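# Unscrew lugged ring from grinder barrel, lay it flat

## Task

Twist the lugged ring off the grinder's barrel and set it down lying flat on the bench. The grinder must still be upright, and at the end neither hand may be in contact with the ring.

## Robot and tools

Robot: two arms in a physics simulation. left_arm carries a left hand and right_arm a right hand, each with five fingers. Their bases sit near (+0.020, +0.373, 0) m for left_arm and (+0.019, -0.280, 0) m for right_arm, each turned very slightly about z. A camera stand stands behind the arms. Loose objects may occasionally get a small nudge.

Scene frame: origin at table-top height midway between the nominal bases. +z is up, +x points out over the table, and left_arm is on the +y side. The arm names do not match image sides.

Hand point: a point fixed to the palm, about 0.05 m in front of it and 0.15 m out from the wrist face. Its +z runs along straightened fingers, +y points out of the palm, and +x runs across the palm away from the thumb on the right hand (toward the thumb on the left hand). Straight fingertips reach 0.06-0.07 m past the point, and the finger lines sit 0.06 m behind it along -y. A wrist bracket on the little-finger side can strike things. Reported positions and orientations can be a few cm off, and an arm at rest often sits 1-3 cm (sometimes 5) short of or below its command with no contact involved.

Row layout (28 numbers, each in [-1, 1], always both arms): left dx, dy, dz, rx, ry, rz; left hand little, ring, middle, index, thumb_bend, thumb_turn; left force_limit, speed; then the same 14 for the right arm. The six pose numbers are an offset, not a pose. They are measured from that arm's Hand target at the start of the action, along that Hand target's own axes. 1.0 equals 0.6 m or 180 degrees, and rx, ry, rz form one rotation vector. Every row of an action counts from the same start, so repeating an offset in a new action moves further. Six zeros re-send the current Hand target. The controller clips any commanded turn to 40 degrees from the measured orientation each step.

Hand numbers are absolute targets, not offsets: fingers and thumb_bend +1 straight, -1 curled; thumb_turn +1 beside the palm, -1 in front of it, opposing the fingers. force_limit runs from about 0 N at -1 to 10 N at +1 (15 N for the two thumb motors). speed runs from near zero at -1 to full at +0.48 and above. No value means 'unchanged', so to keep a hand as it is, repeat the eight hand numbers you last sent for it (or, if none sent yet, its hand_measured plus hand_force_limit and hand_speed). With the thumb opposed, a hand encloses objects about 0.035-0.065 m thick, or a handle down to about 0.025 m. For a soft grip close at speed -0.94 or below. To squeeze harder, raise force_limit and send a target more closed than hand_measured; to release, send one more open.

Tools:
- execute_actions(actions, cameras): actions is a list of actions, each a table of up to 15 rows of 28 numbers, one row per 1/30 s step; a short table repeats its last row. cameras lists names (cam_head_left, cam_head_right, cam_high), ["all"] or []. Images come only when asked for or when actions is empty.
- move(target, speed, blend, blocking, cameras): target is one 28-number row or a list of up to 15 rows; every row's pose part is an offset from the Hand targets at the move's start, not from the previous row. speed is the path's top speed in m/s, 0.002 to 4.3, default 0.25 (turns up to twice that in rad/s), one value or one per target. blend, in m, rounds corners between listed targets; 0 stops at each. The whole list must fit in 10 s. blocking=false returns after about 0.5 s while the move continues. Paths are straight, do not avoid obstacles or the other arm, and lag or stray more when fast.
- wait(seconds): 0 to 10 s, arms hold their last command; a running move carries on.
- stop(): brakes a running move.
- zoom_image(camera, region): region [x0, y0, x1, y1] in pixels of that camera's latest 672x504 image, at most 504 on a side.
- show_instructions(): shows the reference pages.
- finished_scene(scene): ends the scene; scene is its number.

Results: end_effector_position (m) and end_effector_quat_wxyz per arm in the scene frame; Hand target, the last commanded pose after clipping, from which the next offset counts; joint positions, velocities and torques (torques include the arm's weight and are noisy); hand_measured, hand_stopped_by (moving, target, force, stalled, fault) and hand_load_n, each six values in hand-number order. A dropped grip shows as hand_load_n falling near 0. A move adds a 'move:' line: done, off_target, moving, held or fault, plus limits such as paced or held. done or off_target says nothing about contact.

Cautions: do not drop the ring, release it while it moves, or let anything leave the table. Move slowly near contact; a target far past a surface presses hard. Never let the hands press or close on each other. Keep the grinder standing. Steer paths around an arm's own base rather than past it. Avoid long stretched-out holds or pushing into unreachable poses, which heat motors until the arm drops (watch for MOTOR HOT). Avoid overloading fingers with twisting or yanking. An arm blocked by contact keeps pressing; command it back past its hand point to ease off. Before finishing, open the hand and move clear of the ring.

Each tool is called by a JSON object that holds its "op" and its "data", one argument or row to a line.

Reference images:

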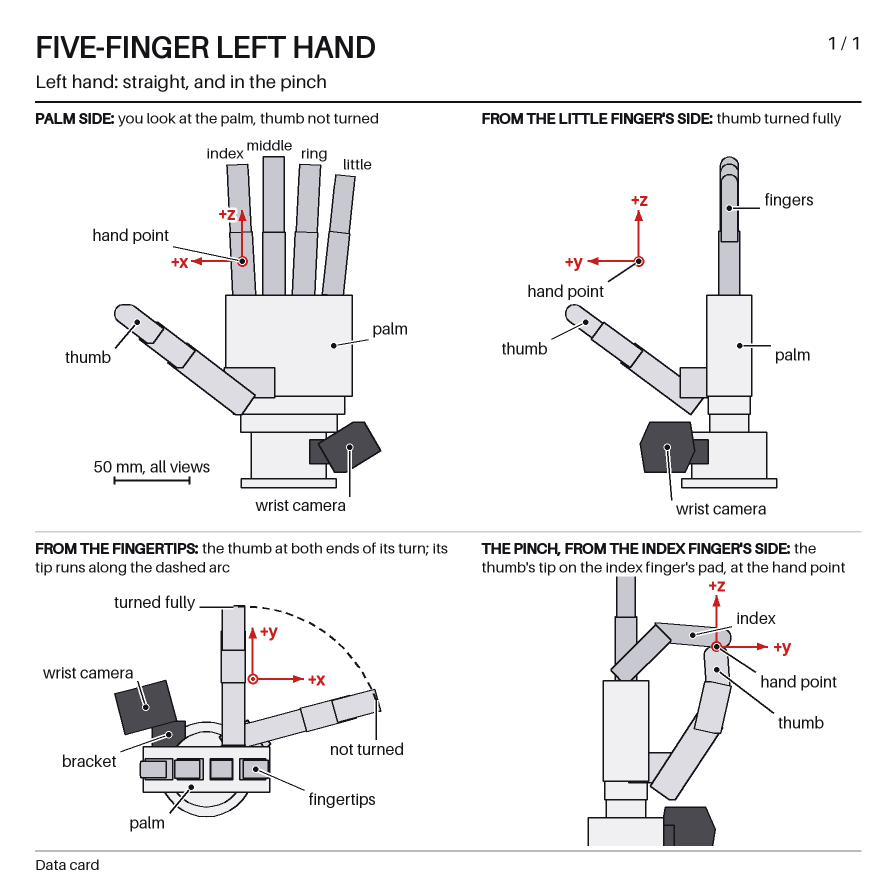

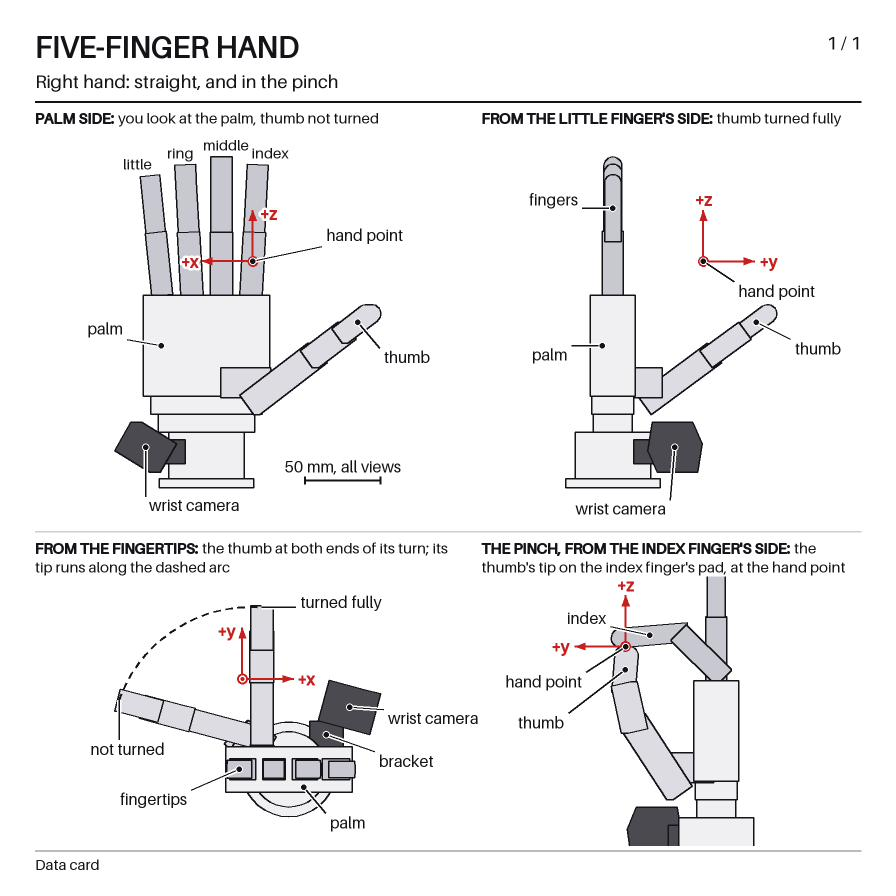

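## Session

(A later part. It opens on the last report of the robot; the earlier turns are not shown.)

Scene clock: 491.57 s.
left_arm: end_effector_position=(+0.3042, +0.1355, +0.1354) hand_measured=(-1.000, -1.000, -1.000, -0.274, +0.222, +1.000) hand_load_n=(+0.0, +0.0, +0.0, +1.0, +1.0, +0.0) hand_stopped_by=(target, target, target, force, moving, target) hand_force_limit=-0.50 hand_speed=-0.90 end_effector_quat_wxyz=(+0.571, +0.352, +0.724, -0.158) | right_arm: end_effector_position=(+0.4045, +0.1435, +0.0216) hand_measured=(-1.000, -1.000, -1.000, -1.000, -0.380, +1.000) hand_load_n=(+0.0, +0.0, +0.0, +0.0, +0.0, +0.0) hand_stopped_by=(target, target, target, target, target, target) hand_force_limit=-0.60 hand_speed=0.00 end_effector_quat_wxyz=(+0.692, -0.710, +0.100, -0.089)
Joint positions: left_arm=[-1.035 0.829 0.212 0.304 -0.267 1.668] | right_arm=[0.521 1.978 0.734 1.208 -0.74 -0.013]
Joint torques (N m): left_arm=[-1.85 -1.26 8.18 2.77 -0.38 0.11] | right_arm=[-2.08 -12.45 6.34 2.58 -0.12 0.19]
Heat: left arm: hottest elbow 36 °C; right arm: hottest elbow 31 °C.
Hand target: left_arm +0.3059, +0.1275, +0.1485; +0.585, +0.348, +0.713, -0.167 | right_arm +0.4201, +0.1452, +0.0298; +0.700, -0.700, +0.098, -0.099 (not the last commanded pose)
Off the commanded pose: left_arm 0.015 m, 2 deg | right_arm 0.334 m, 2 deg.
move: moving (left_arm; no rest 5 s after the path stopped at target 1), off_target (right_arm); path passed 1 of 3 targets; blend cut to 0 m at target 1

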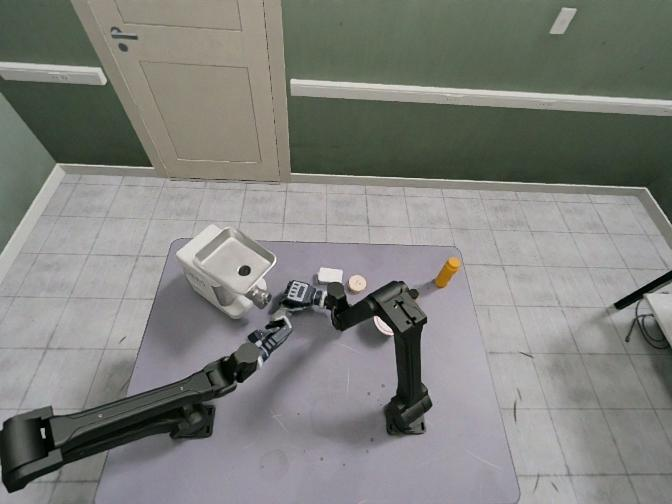

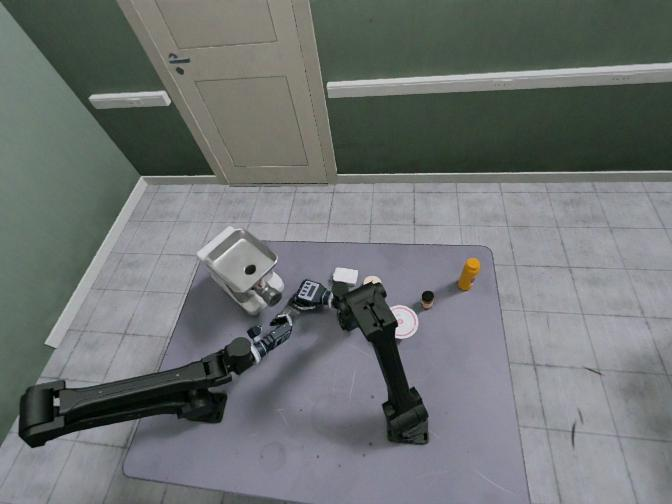

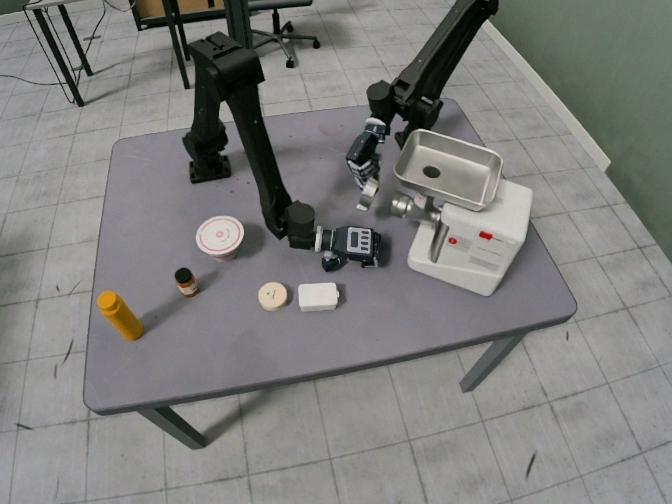

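{"op": "wait", "data": {
  "seconds": 1.5,
  "cameras": ["cam_high"]
}}

{"op": "zoom_image", "data": {
  "camera": "cam_high",
  "region": [335, 145, 415, 225]
}}

Scene clock: 493.30 s.
left_arm: end_effector_position=(+0.3042, +0.1355, +0.1354) hand_measured=(-1.000, -1.000, -1.000, -0.274, -0.026, +1.000) hand_load_n=(+0.0, +0.0, +0.0, +1.5, +3.5, +0.0) hand_stopped_by=(target, target, target, force, moving, target) hand_force_limit=-0.50 hand_speed=-0.90 end_effector_quat_wxyz=(+0.571, +0.352, +0.724, -0.158) | right_arm: end_effector_position=(+0.4045, +0.1435, +0.0216) hand_measured=(-1.000, -1.000, -1.000, -1.000, -0.380, +1.000) hand_load_n=(+0.0, +0.0, +0.0, +0.0, +0.0, +0.0) hand_stopped_by=(target, target, target, target, target, target) hand_force_limit=-0.60 hand_speed=0.00 end_effector_quat_wxyz=(+0.692, -0.710, +0.100, -0.089)
Joint positions: left_arm=[-1.035 0.829 0.212 0.304 -0.267 1.668] | right_arm=[0.521 1.978 0.734 1.208 -0.74 -0.013]
Joint torques (N m): left_arm=[-1.79 -1.32 8.2 2.73 -0.38 0.09] | right_arm=[-2.08 -12.51 6.35 2.61 -0.12 0.19]
Heat: left arm: hottest elbow 36 °C; right arm: hottest elbow 31 °C.
Hand target: left_arm +0.3059, +0.1275, +0.1485; +0.585, +0.348, +0.713, -0.167 | right_arm +0.4201, +0.1452, +0.0298; +0.700, -0.700, +0.098, -0.099 (not the last commanded pose)
Off the commanded pose: left_arm 0.015 m, 2 deg | right_arm 0.334 m, 2 deg.
wait: 1.50 s; no rest
Images, in order (width x height): cam_high 672x504.

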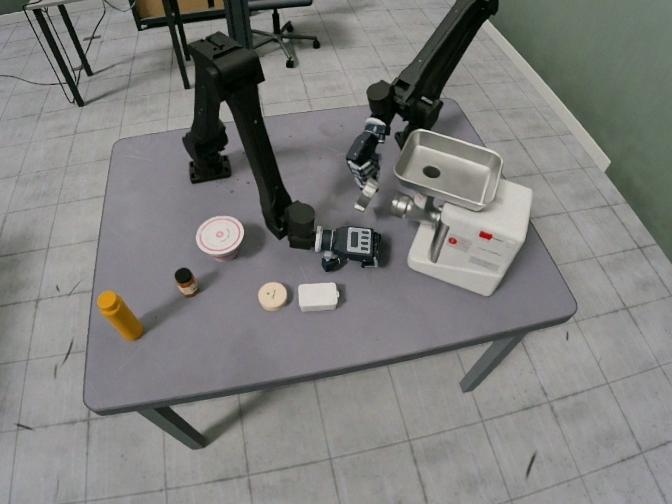

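Scaled by 6.300 from the camera's 672x504 image, which has a finer 960x720 frame.

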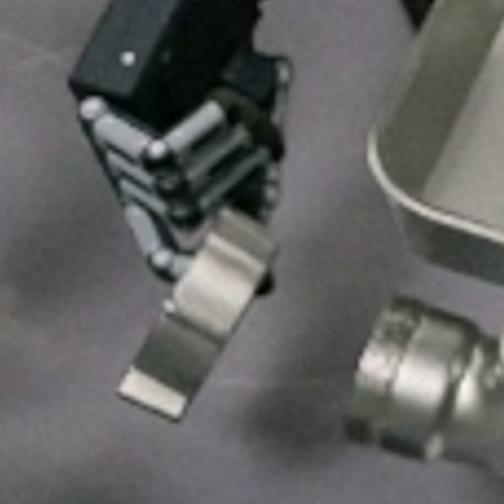

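{"op": "move", "data": {
  "target": [
    [0,0,0,0,0,0,-1,-1,-1,-0.5,-0.12,1,-0.5,-0.9,0,-0.25,0,0,0,0,-1,-1,-1,-1,-0.38,1,-0.6,0],
    [0,0,0,0,0,0,-1,-1,-1,-0.5,-0.12,1,-0.5,-0.9,0,-0.25,-0.5,0,0,0,-1,-1,-1,-1,-0.38,1,-0.6,0]
  ],
  "speed": 0.25,
  "blend": 0.03,
  "cameras": ["all"]
}}

{"op": "zoom_image", "data": {
  "camera": "cam_high",
  "region": [335, 145, 415, 225]
}}

{"op": "zoom_image", "data": {
  "camera": "cam_head_right",
  "region": [245, 290, 325, 370]
}}

Scene clock: 496.20 s.
left_arm: end_effector_position=(+0.3042, +0.1355, +0.1354) hand_measured=(-1.000, -1.000, -1.000, -0.274, -0.058, +1.000) hand_load_n=(+0.0, +0.0, -0.5, +1.5, +3.5, +0.5) hand_stopped_by=(target, target, target, force, force, target) hand_force_limit=-0.50 hand_speed=-0.90 end_effector_quat_wxyz=(+0.571, +0.352, +0.724, -0.158) | right_arm: end_effector_position=(+0.3363, -0.1380, +0.1739) hand_measured=(-1.000, -1.000, -1.000, -1.000, -0.380, +1.000) hand_load_n=(+0.0, +0.0, +0.0, +0.0, +0.0, +0.0) hand_stopped_by=(target, target, target, target, target, target) hand_force_limit=-0.60 hand_speed=0.00 end_effector_quat_wxyz=(+0.701, -0.701, +0.095, -0.093)
Joint positions: left_arm=[-1.035 0.829 0.212 0.304 -0.267 1.668] | right_arm=[-0.219 1.24 0.431 0.808 -1.483 0.002]
Joint torques (N m): left_arm=[-1.85 -1.55 8.31 2.76 -0.36 0.09] | right_arm=[-2.43 -6.77 6.82 1.21 -0.12 0.18]
Heat: left arm: hottest elbow 36 °C; right arm: hottest elbow 31 °C.
Hand target: left_arm +0.3059, +0.1275, +0.1485; +0.585, +0.348, +0.713, -0.167 | right_arm +0.3371, -0.1432, +0.1797; +0.701, -0.700, +0.098, -0.099
Off the commanded pose: left_arm 0.015 m, 2 deg | right_arm 0.008 m, 1 deg.
move: off_target (left_arm)

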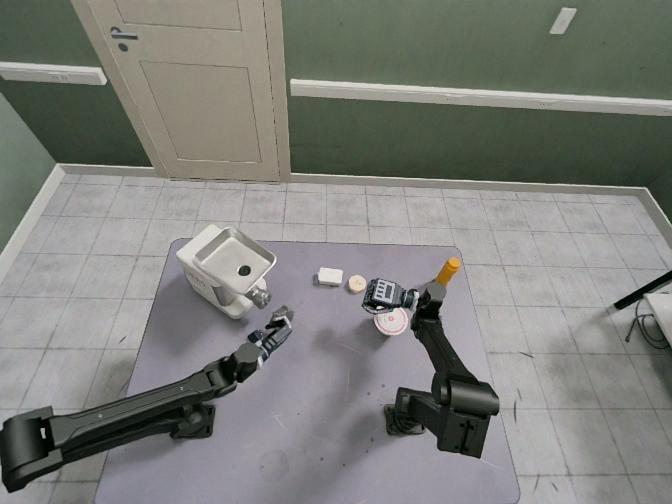

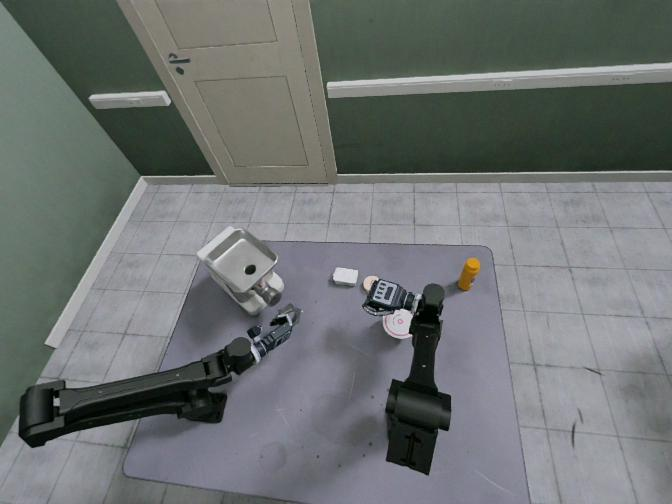

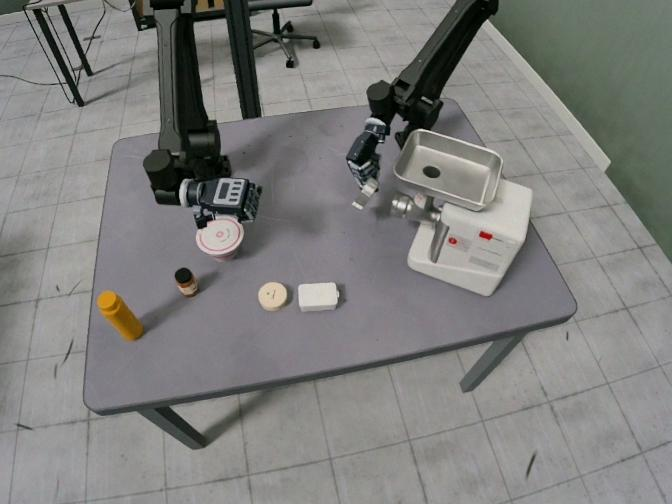

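Scaled by 6.300 from the camera's 672x504 image, which has a finer 960x720 frame.

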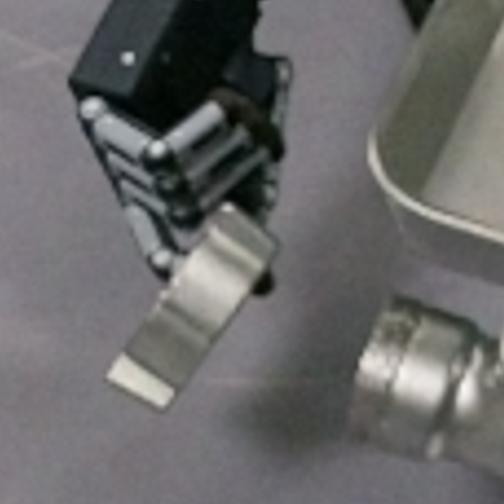

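Scaled by 6.300 from the camera's 672x504 image, which has a finer 960x720 frame.

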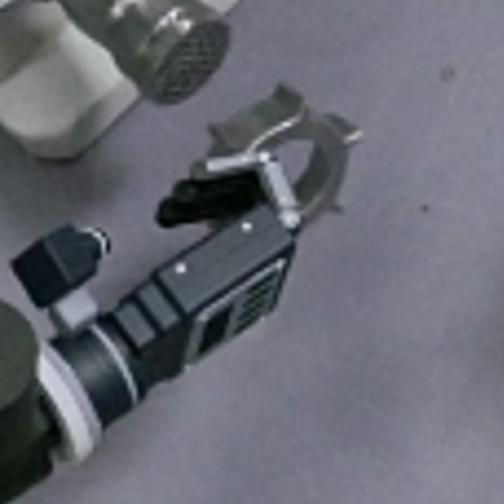

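{"op": "move", "data": {
  "target": [
    [0.0753,-0.082,0.024,0,0,0,-1,-1,-1,-0.5,-0.12,1,-0.5,-0.9,0,0,0,0,0,0,-1,-1,-1,-1,-0.38,1,-0.6,0]
  ],
  "speed": 0.08,
  "cameras": ["all"]
}}

{"op": "zoom_image", "data": {
  "camera": "cam_high",
  "region": [325, 155, 405, 235]
}}

{"op": "zoom_image", "data": {
  "camera": "cam_head_right",
  "region": [245, 300, 325, 380]
}}

Scene clock: 498.50 s.
left_arm: end_effector_position=(+0.2809, +0.1004, +0.0893) hand_measured=(-1.000, -1.000, -1.000, -0.274, -0.058, +1.000) hand_load_n=(+0.0, +0.0, +0.0, +1.5, +3.5, +0.0) hand_stopped_by=(target, target, target, force, force, target) hand_force_limit=-0.50 hand_speed=-0.90 end_effector_quat_wxyz=(+0.578, +0.352, +0.719, -0.159) | right_arm: end_effector_position=(+0.3364, -0.1381, +0.1739) hand_measured=(-1.000, -1.000, -1.000, -1.000, -0.380, +1.000) hand_load_n=(+0.0, +0.0, +0.0, +0.0, +0.0, +0.0) hand_stopped_by=(target, target, target, target, target, target) hand_force_limit=-0.60 hand_speed=0.00 end_effector_quat_wxyz=(+0.701, -0.701, +0.095, -0.093)
Joint positions: left_arm=[-1.214 1.178 0.181 0.68 -0.439 1.619] | right_arm=[-0.219 1.24 0.431 0.808 -1.483 0.002]
Joint torques (N m): left_arm=[-1.85 -4.01 4.98 2.73 -0.45 0.03] | right_arm=[-2.26 -6.77 6.86 1.2 -0.13 0.18]
Heat: left arm: hottest elbow 36 °C; right arm: hottest elbow 31 °C.
Hand target: left_arm +0.2790, +0.0974, +0.0934; +0.585, +0.348, +0.713, -0.167 | right_arm +0.3372, -0.1433, +0.1797; +0.700, -0.700, +0.098, -0.099
Off the commanded pose: left_arm 0.006 m, 1 deg | right_arm 0.008 m, 1 deg.
move: done

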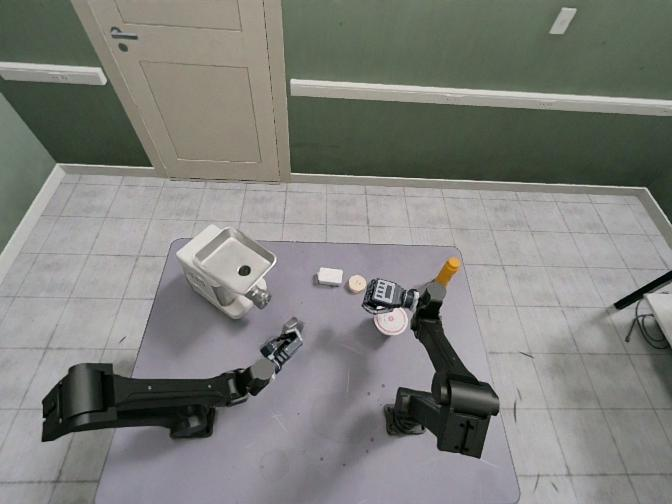

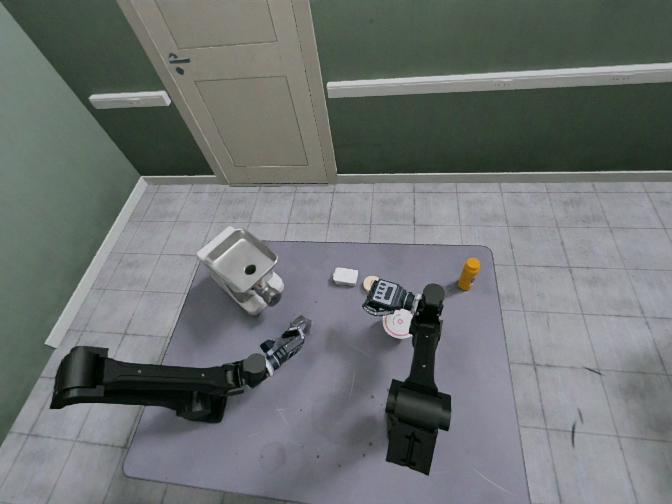

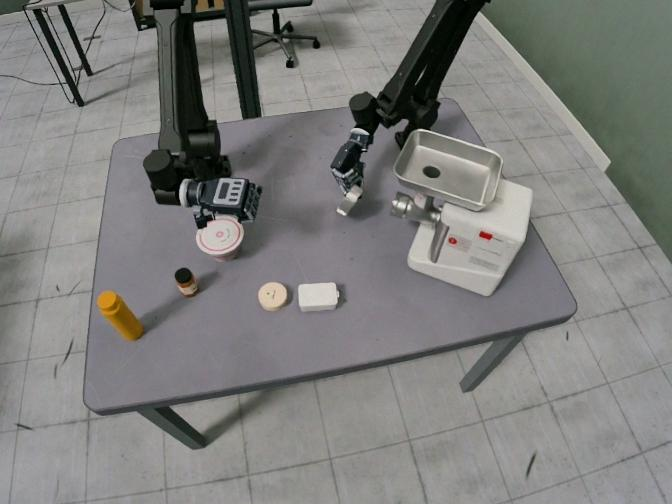

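Scaled by 6.300 from the camera's 672x504 image, which has a finer 960x720 frame.

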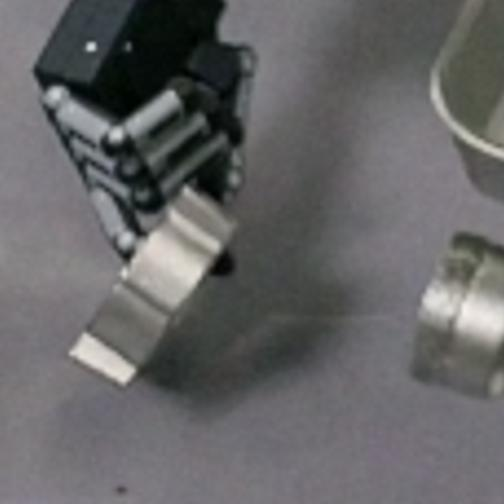

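Scaled by 6.300 from the camera's 672x504 image, which has a finer 960x720 frame.

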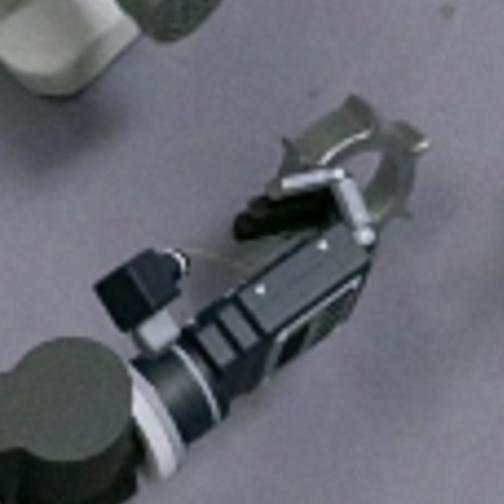

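{"op": "move", "data": {
  "target": [
    [-0.03,0,0,0,0,-0.333,-1,-1,-1,-0.5,-0.12,1,-0.5,-0.9,0,0,0,0,0,0,-1,-1,-1,-1,-0.38,1,-0.6,0]
  ],
  "speed": 0.16,
  "cameras": ["all"]
}}

{"op": "zoom_image", "data": {
  "camera": "cam_high",
  "region": [325, 155, 405, 235]
}}

{"op": "zoom_image", "data": {
  "camera": "cam_head_right",
  "region": [245, 300, 325, 380]
}}

Scene clock: 503.63 s.
left_arm: end_effector_position=(+0.2613, +0.1143, +0.0714) hand_measured=(-1.000, -1.000, -1.000, -0.274, -0.058, +1.000) hand_load_n=(+0.5, +0.0, +0.0, +1.0, +3.5, +0.0) hand_stopped_by=(target, target, target, force, force, target) hand_force_limit=-0.50 hand_speed=-0.90 end_effector_quat_wxyz=(+0.407, -0.043, +0.815, -0.410) | right_arm: end_effector_position=(+0.3364, -0.1381, +0.1739) hand_measured=(-1.000, -1.000, -1.000, -1.000, -0.380, +1.000) hand_load_n=(+0.0, +0.0, +0.0, +0.0, +0.5, +0.0) hand_stopped_by=(target, target, target, target, target, target) hand_force_limit=-0.60 hand_speed=0.00 end_effector_quat_wxyz=(+0.701, -0.701, +0.095, -0.093)
Joint positions: left_arm=[-1.008 0.875 0.19 0.337 -0.227 0.648] | right_arm=[-0.219 1.24 0.431 0.808 -1.483 0.002]
Joint torques (N m): left_arm=[-0.03 -2.84 11.82 1.47 -0.21 -0.03] | right_arm=[-2.32 -6.71 6.87 1.2 -0.14 0.18]
Heat: left arm: hottest elbow 35 °C; right arm: hottest elbow 31 °C.
Hand target: left_arm +0.2803, +0.0919, +0.1105; +0.423, -0.055, +0.792, -0.437 | right_arm +0.3372, -0.1433, +0.1797; +0.700, -0.700, +0.098, -0.099
Off the commanded pose: left_arm 0.049 m, 5 deg | right_arm 0.008 m, 1 deg.
move: off_target (left_arm)

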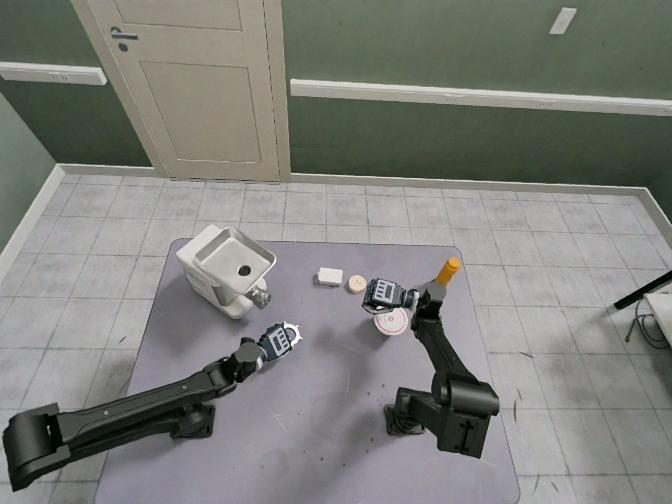

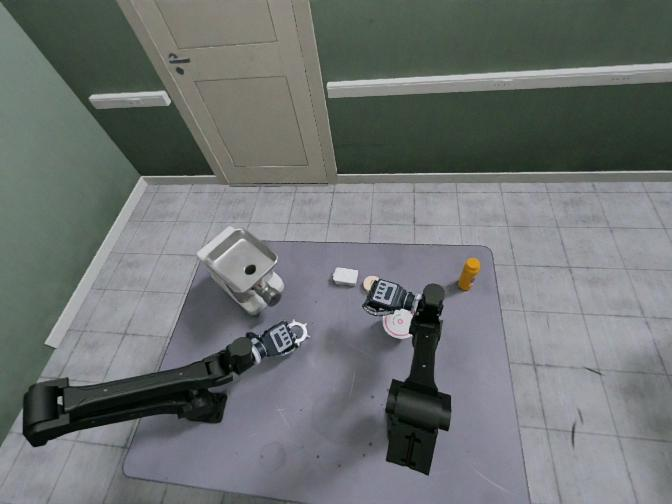

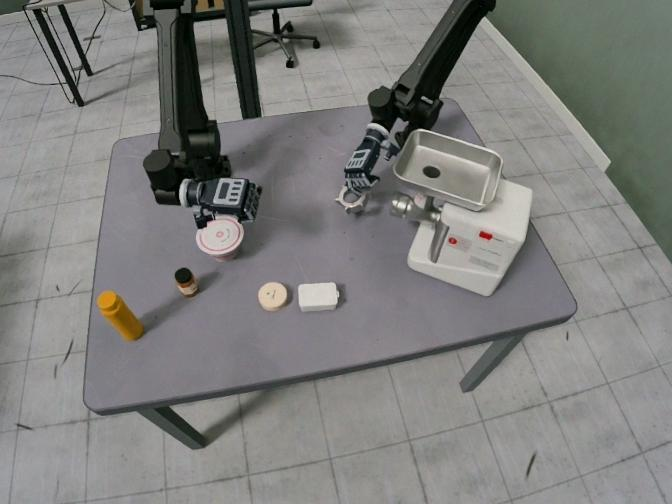

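Scaled by 6.300 from the camera's 672x504 image, which has a finer 960x720 frame.

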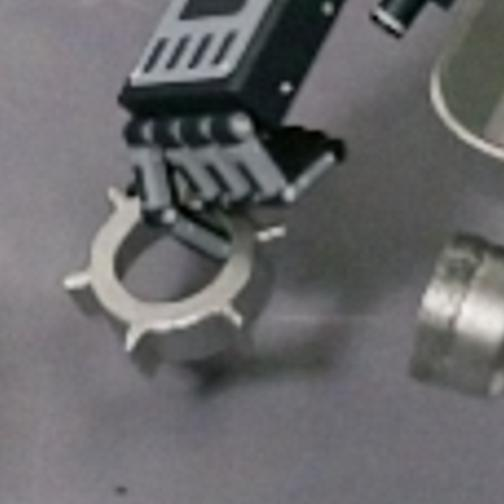

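Scaled by 6.300 from the camera's 672x504 image, which has a finer 960x720 frame.

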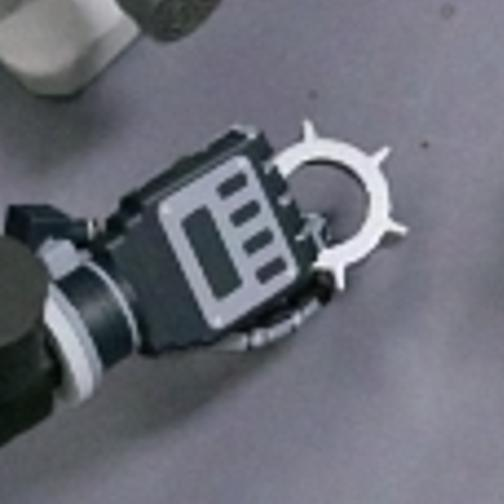

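{"op": "move", "data": {
  "target": [
    [-0.023,-0.031,0.015,0,0,-0.18,-1,-1,-1,-0.5,-0.12,1,-0.5,-0.9,0,0,0,0,0,0,-1,-1,-1,-1,-0.38,1,-0.6,0]
  ],
  "speed": 0.16,
  "cameras": ["all"]
}}

{"op": "zoom_image", "data": {
  "camera": "cam_high",
  "region": [315, 155, 395, 235]
}}

{"op": "zoom_image", "data": {
  "camera": "cam_head_right",
  "region": [245, 300, 325, 380]
}}

Scene clock: 507.27 s.
left_arm: end_effector_position=(+0.2722, +0.0959, +0.1009) hand_measured=(-1.000, -1.000, -1.000, -0.274, -0.060, +1.000) hand_load_n=(+0.0, +0.0, +0.0, +0.0, +0.0, +0.0) hand_stopped_by=(target, target, target, force, force, target) hand_force_limit=-0.50 hand_speed=-0.90 end_effector_quat_wxyz=(+0.278, -0.271, +0.761, -0.520) | right_arm: end_effector_position=(+0.3364, -0.1381, +0.1739) hand_measured=(-1.000, -1.000, -1.000, -1.000, -0.380, +1.000) hand_load_n=(+0.0, +0.0, +0.0, +0.0, +0.0, +0.0) hand_stopped_by=(target, target, target, target, target, target) hand_force_limit=-0.60 hand_speed=0.00 end_effector_quat_wxyz=(+0.701, -0.701, +0.095, -0.093)
Joint positions: left_arm=[-0.835 0.846 0.248 0.287 -0.061 0.129] | right_arm=[-0.219 1.24 0.431 0.808 -1.483 0.002]
Joint torques (N m): left_arm=[-0.38 -1.14 11.78 1.32 -0.09 -0.09] | right_arm=[-2.26 -6.77 6.83 1.2 -0.14 0.18]
Heat: left arm: hottest elbow 36 °C; right arm: hottest elbow 31 °C.
Hand target: left_arm +0.2902, +0.0811, +0.1305; +0.285, -0.274, +0.745, -0.537 | right_arm +0.3372, -0.1433, +0.1797; +0.700, -0.700, +0.098, -0.099
Off the commanded pose: left_arm 0.038 m, 3 deg | right_arm 0.008 m, 1 deg.
move: off_target (left_arm)

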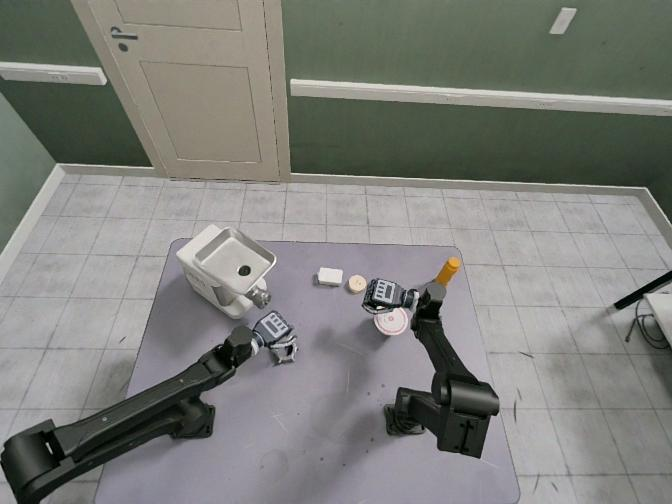

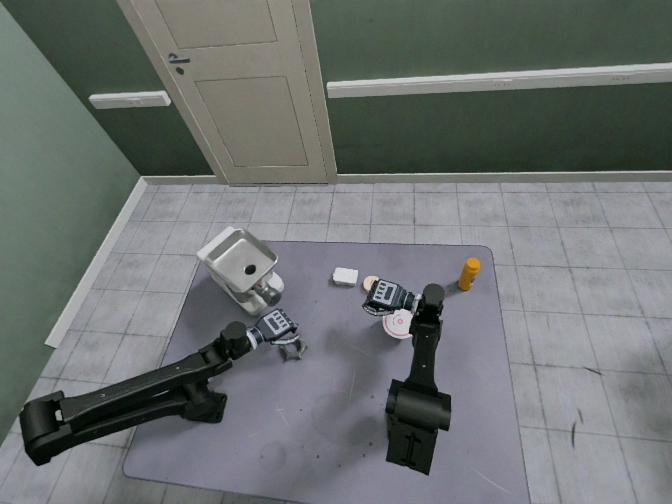

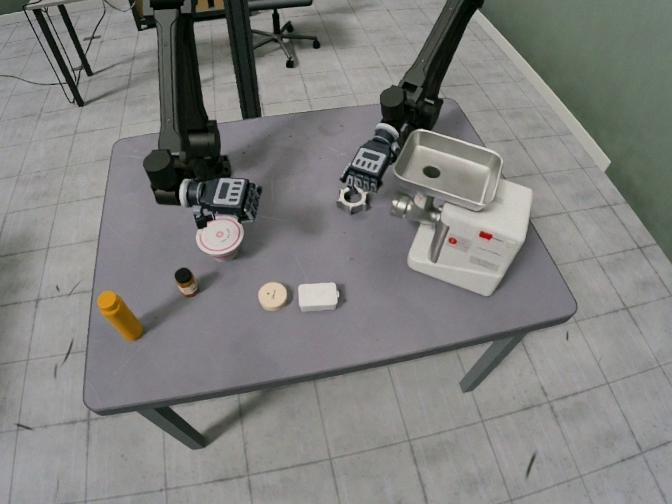

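Scaled by 6.300 from the camera's 672x504 image, which has a finer 960x720 frame.

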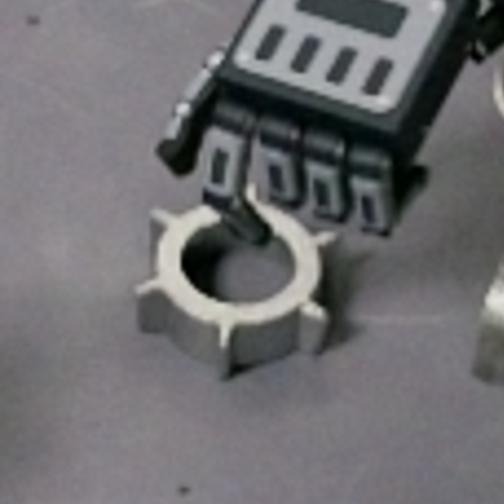

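Scaled by 6.300 from the camera's 672x504 image, which has a finer 960x720 frame.

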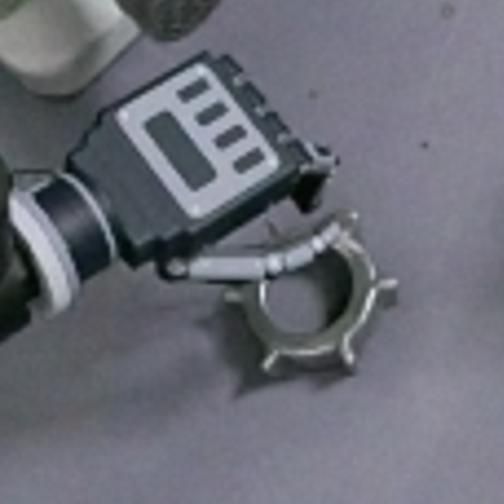

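{"op": "move", "data": {
  "target": [
    [-0.0065,-0.048,-0.013,0,0,0,-1,-1,-1,-0.5,-0.12,1,-0.5,-0.9,0,0,0,0,0,0,-1,-1,-1,-1,-0.38,1,-0.6,0]
  ],
  "speed": 0.08,
  "cameras": ["all"]
}}

{"op": "zoom_image", "data": {
  "camera": "cam_high",
  "region": [315, 155, 395, 235]
}}

{"op": "zoom_image", "data": {
  "camera": "cam_head_right",
  "region": [245, 300, 325, 380]
}}

Scene clock: 508.80 s.
left_arm: end_effector_position=(+0.2746, +0.0934, +0.1253) hand_measured=(-1.000, -1.000, -1.000, -0.274, -0.060, +1.000) hand_load_n=(+0.0, +0.0, +0.0, +0.0, +0.0, +0.0) hand_stopped_by=(target, target, target, force, force, target) hand_force_limit=-0.50 hand_speed=-0.90 end_effector_quat_wxyz=(+0.276, -0.272, +0.763, -0.517) | right_arm: end_effector_position=(+0.3364, -0.1381, +0.1739) hand_measured=(-1.000, -1.000, -1.000, -1.000, -0.380, +1.000) hand_load_n=(+0.0, +0.0, +0.0, +0.0, +0.0, -0.5) hand_stopped_by=(target, target, target, target, target, target) hand_force_limit=-0.60 hand_speed=0.00 end_effector_quat_wxyz=(+0.701, -0.701, +0.095, -0.093)
Joint positions: left_arm=[-0.835 0.79 0.308 0.162 -0.061 0.128] | right_arm=[-0.219 1.24 0.431 0.808 -1.483 0.002]
Joint torques (N m): left_arm=[-0.09 -2.37 12.23 1.06 -0.12 -0.1] | right_arm=[-2.26 -6.71 6.87 1.17 -0.14 0.18]
Heat: left arm: hottest elbow 36 °C; right arm: hottest elbow 31 °C.
Hand target: left_arm +0.2903, +0.0810, +0.1606; +0.285, -0.274, +0.745, -0.538 | right_arm +0.3372, -0.1433, +0.1797; +0.700, -0.700, +0.098, -0.099
Off the commanded pose: left_arm 0.041 m, 3 deg | right_arm 0.008 m, 1 deg.
move: off_target (left_arm)

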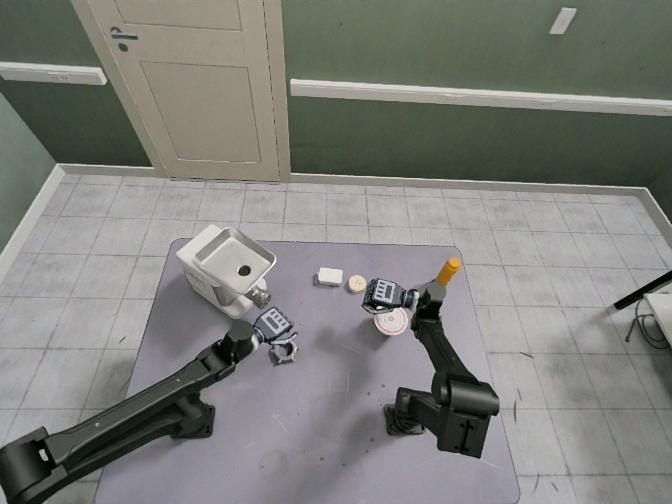

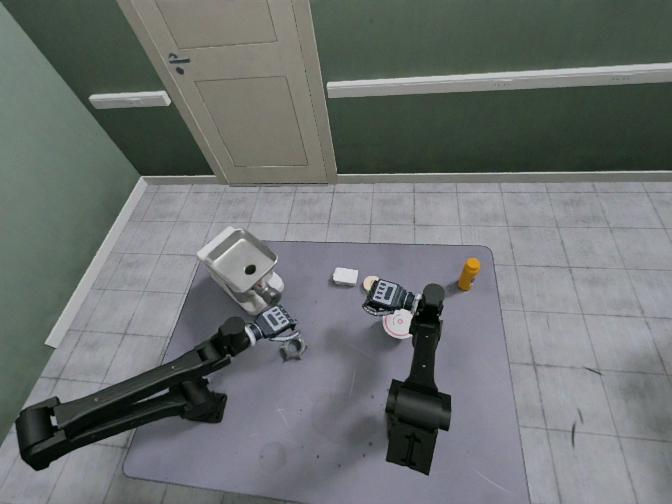

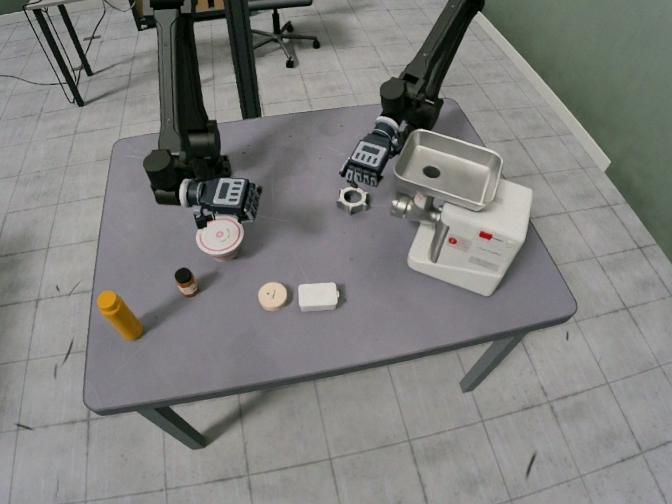

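Scaled by 6.300 from the camera's 672x504 image, which has a finer 960x720 frame.

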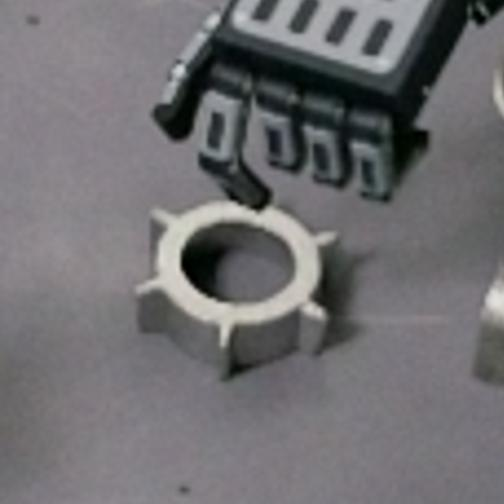

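Scaled by 6.300 from the camera's 672x504 image, which has a finer 960x720 frame.

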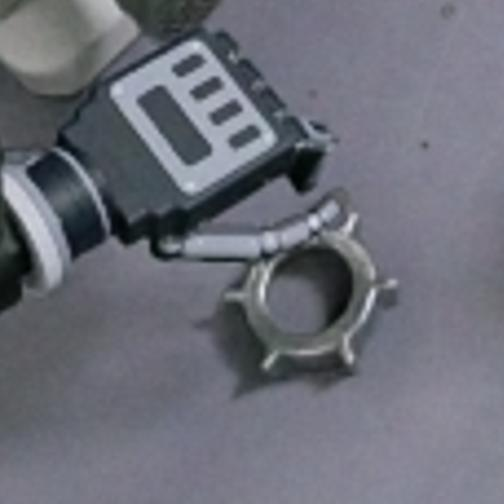

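{"op": "move", "data": {
  "target": [
    [-0.008,-0.06,-0.016,0,0,0,-1,-1,-1,-0.5,-0.12,1,-0.5,-0.9,0,0,0,0,0,0,-1,-1,-1,-1,-0.38,1,-0.6,0]
  ],
  "speed": 0.1,
  "cameras": ["cam_high"]
}}

{"op": "zoom_image", "data": {
  "camera": "cam_high",
  "region": [315, 155, 395, 235]
}}

Scene clock: 510.10 s.
left_arm: end_effector_position=(+0.2766, +0.0914, +0.1607) hand_measured=(-1.000, -1.000, -1.000, -0.274, -0.060, +1.000) hand_load_n=(+0.0, +0.0, +0.0, +0.0, +0.0, +0.0) hand_stopped_by=(target, target, target, force, force, target) hand_force_limit=-0.50 hand_speed=-0.90 end_effector_quat_wxyz=(+0.276, -0.272, +0.764, -0.517) | right_arm: end_effector_position=(+0.3364, -0.1381, +0.1739) hand_measured=(-1.000, -1.000, -1.000, -1.000, -0.380, +1.000) hand_load_n=(+0.0, +0.0, +0.0, +0.0, +0.0, +0.0) hand_stopped_by=(target, target, target, target, target, target) hand_force_limit=-0.60 hand_speed=0.00 end_effector_quat_wxyz=(+0.701, -0.701, +0.095, -0.093)
Joint positions: left_arm=[-0.835 0.73 0.389 0.022 -0.061 0.128] | right_arm=[-0.219 1.24 0.431 0.808 -1.483 0.002]
Joint torques (N m): left_arm=[-0.09 -1.96 12.83 1.24 -0.11 -0.11] | right_arm=[-2.2 -6.77 6.84 1.2 -0.14 0.17]
Heat: left arm: hottest elbow 36 °C; right arm: hottest elbow 31 °C.
Hand target: left_arm +0.2904, +0.0808, +0.1983; +0.285, -0.274, +0.745, -0.538 | right_arm +0.3372, -0.1433, +0.1797; +0.700, -0.700, +0.098, -0.099
Off the commanded pose: left_arm 0.041 m, 3 deg | right_arm 0.008 m, 1 deg.
move: off_target (left_arm)
Images, in order (width x height): cam_high 672x504.

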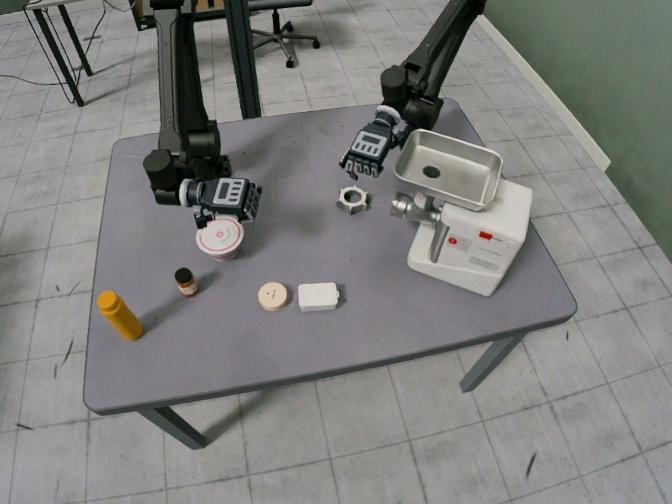

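Scaled by 6.300 from the camera's 672x504 image, which has a finer 960x720 frame.

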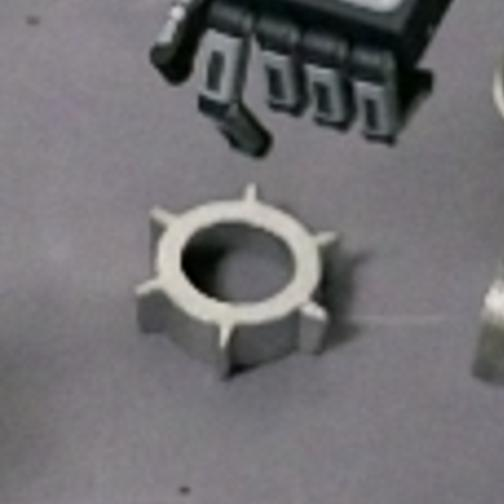

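{"op": "finished_scene", "data": {
  "scene": 3
}}

The scene is finished: the task was done.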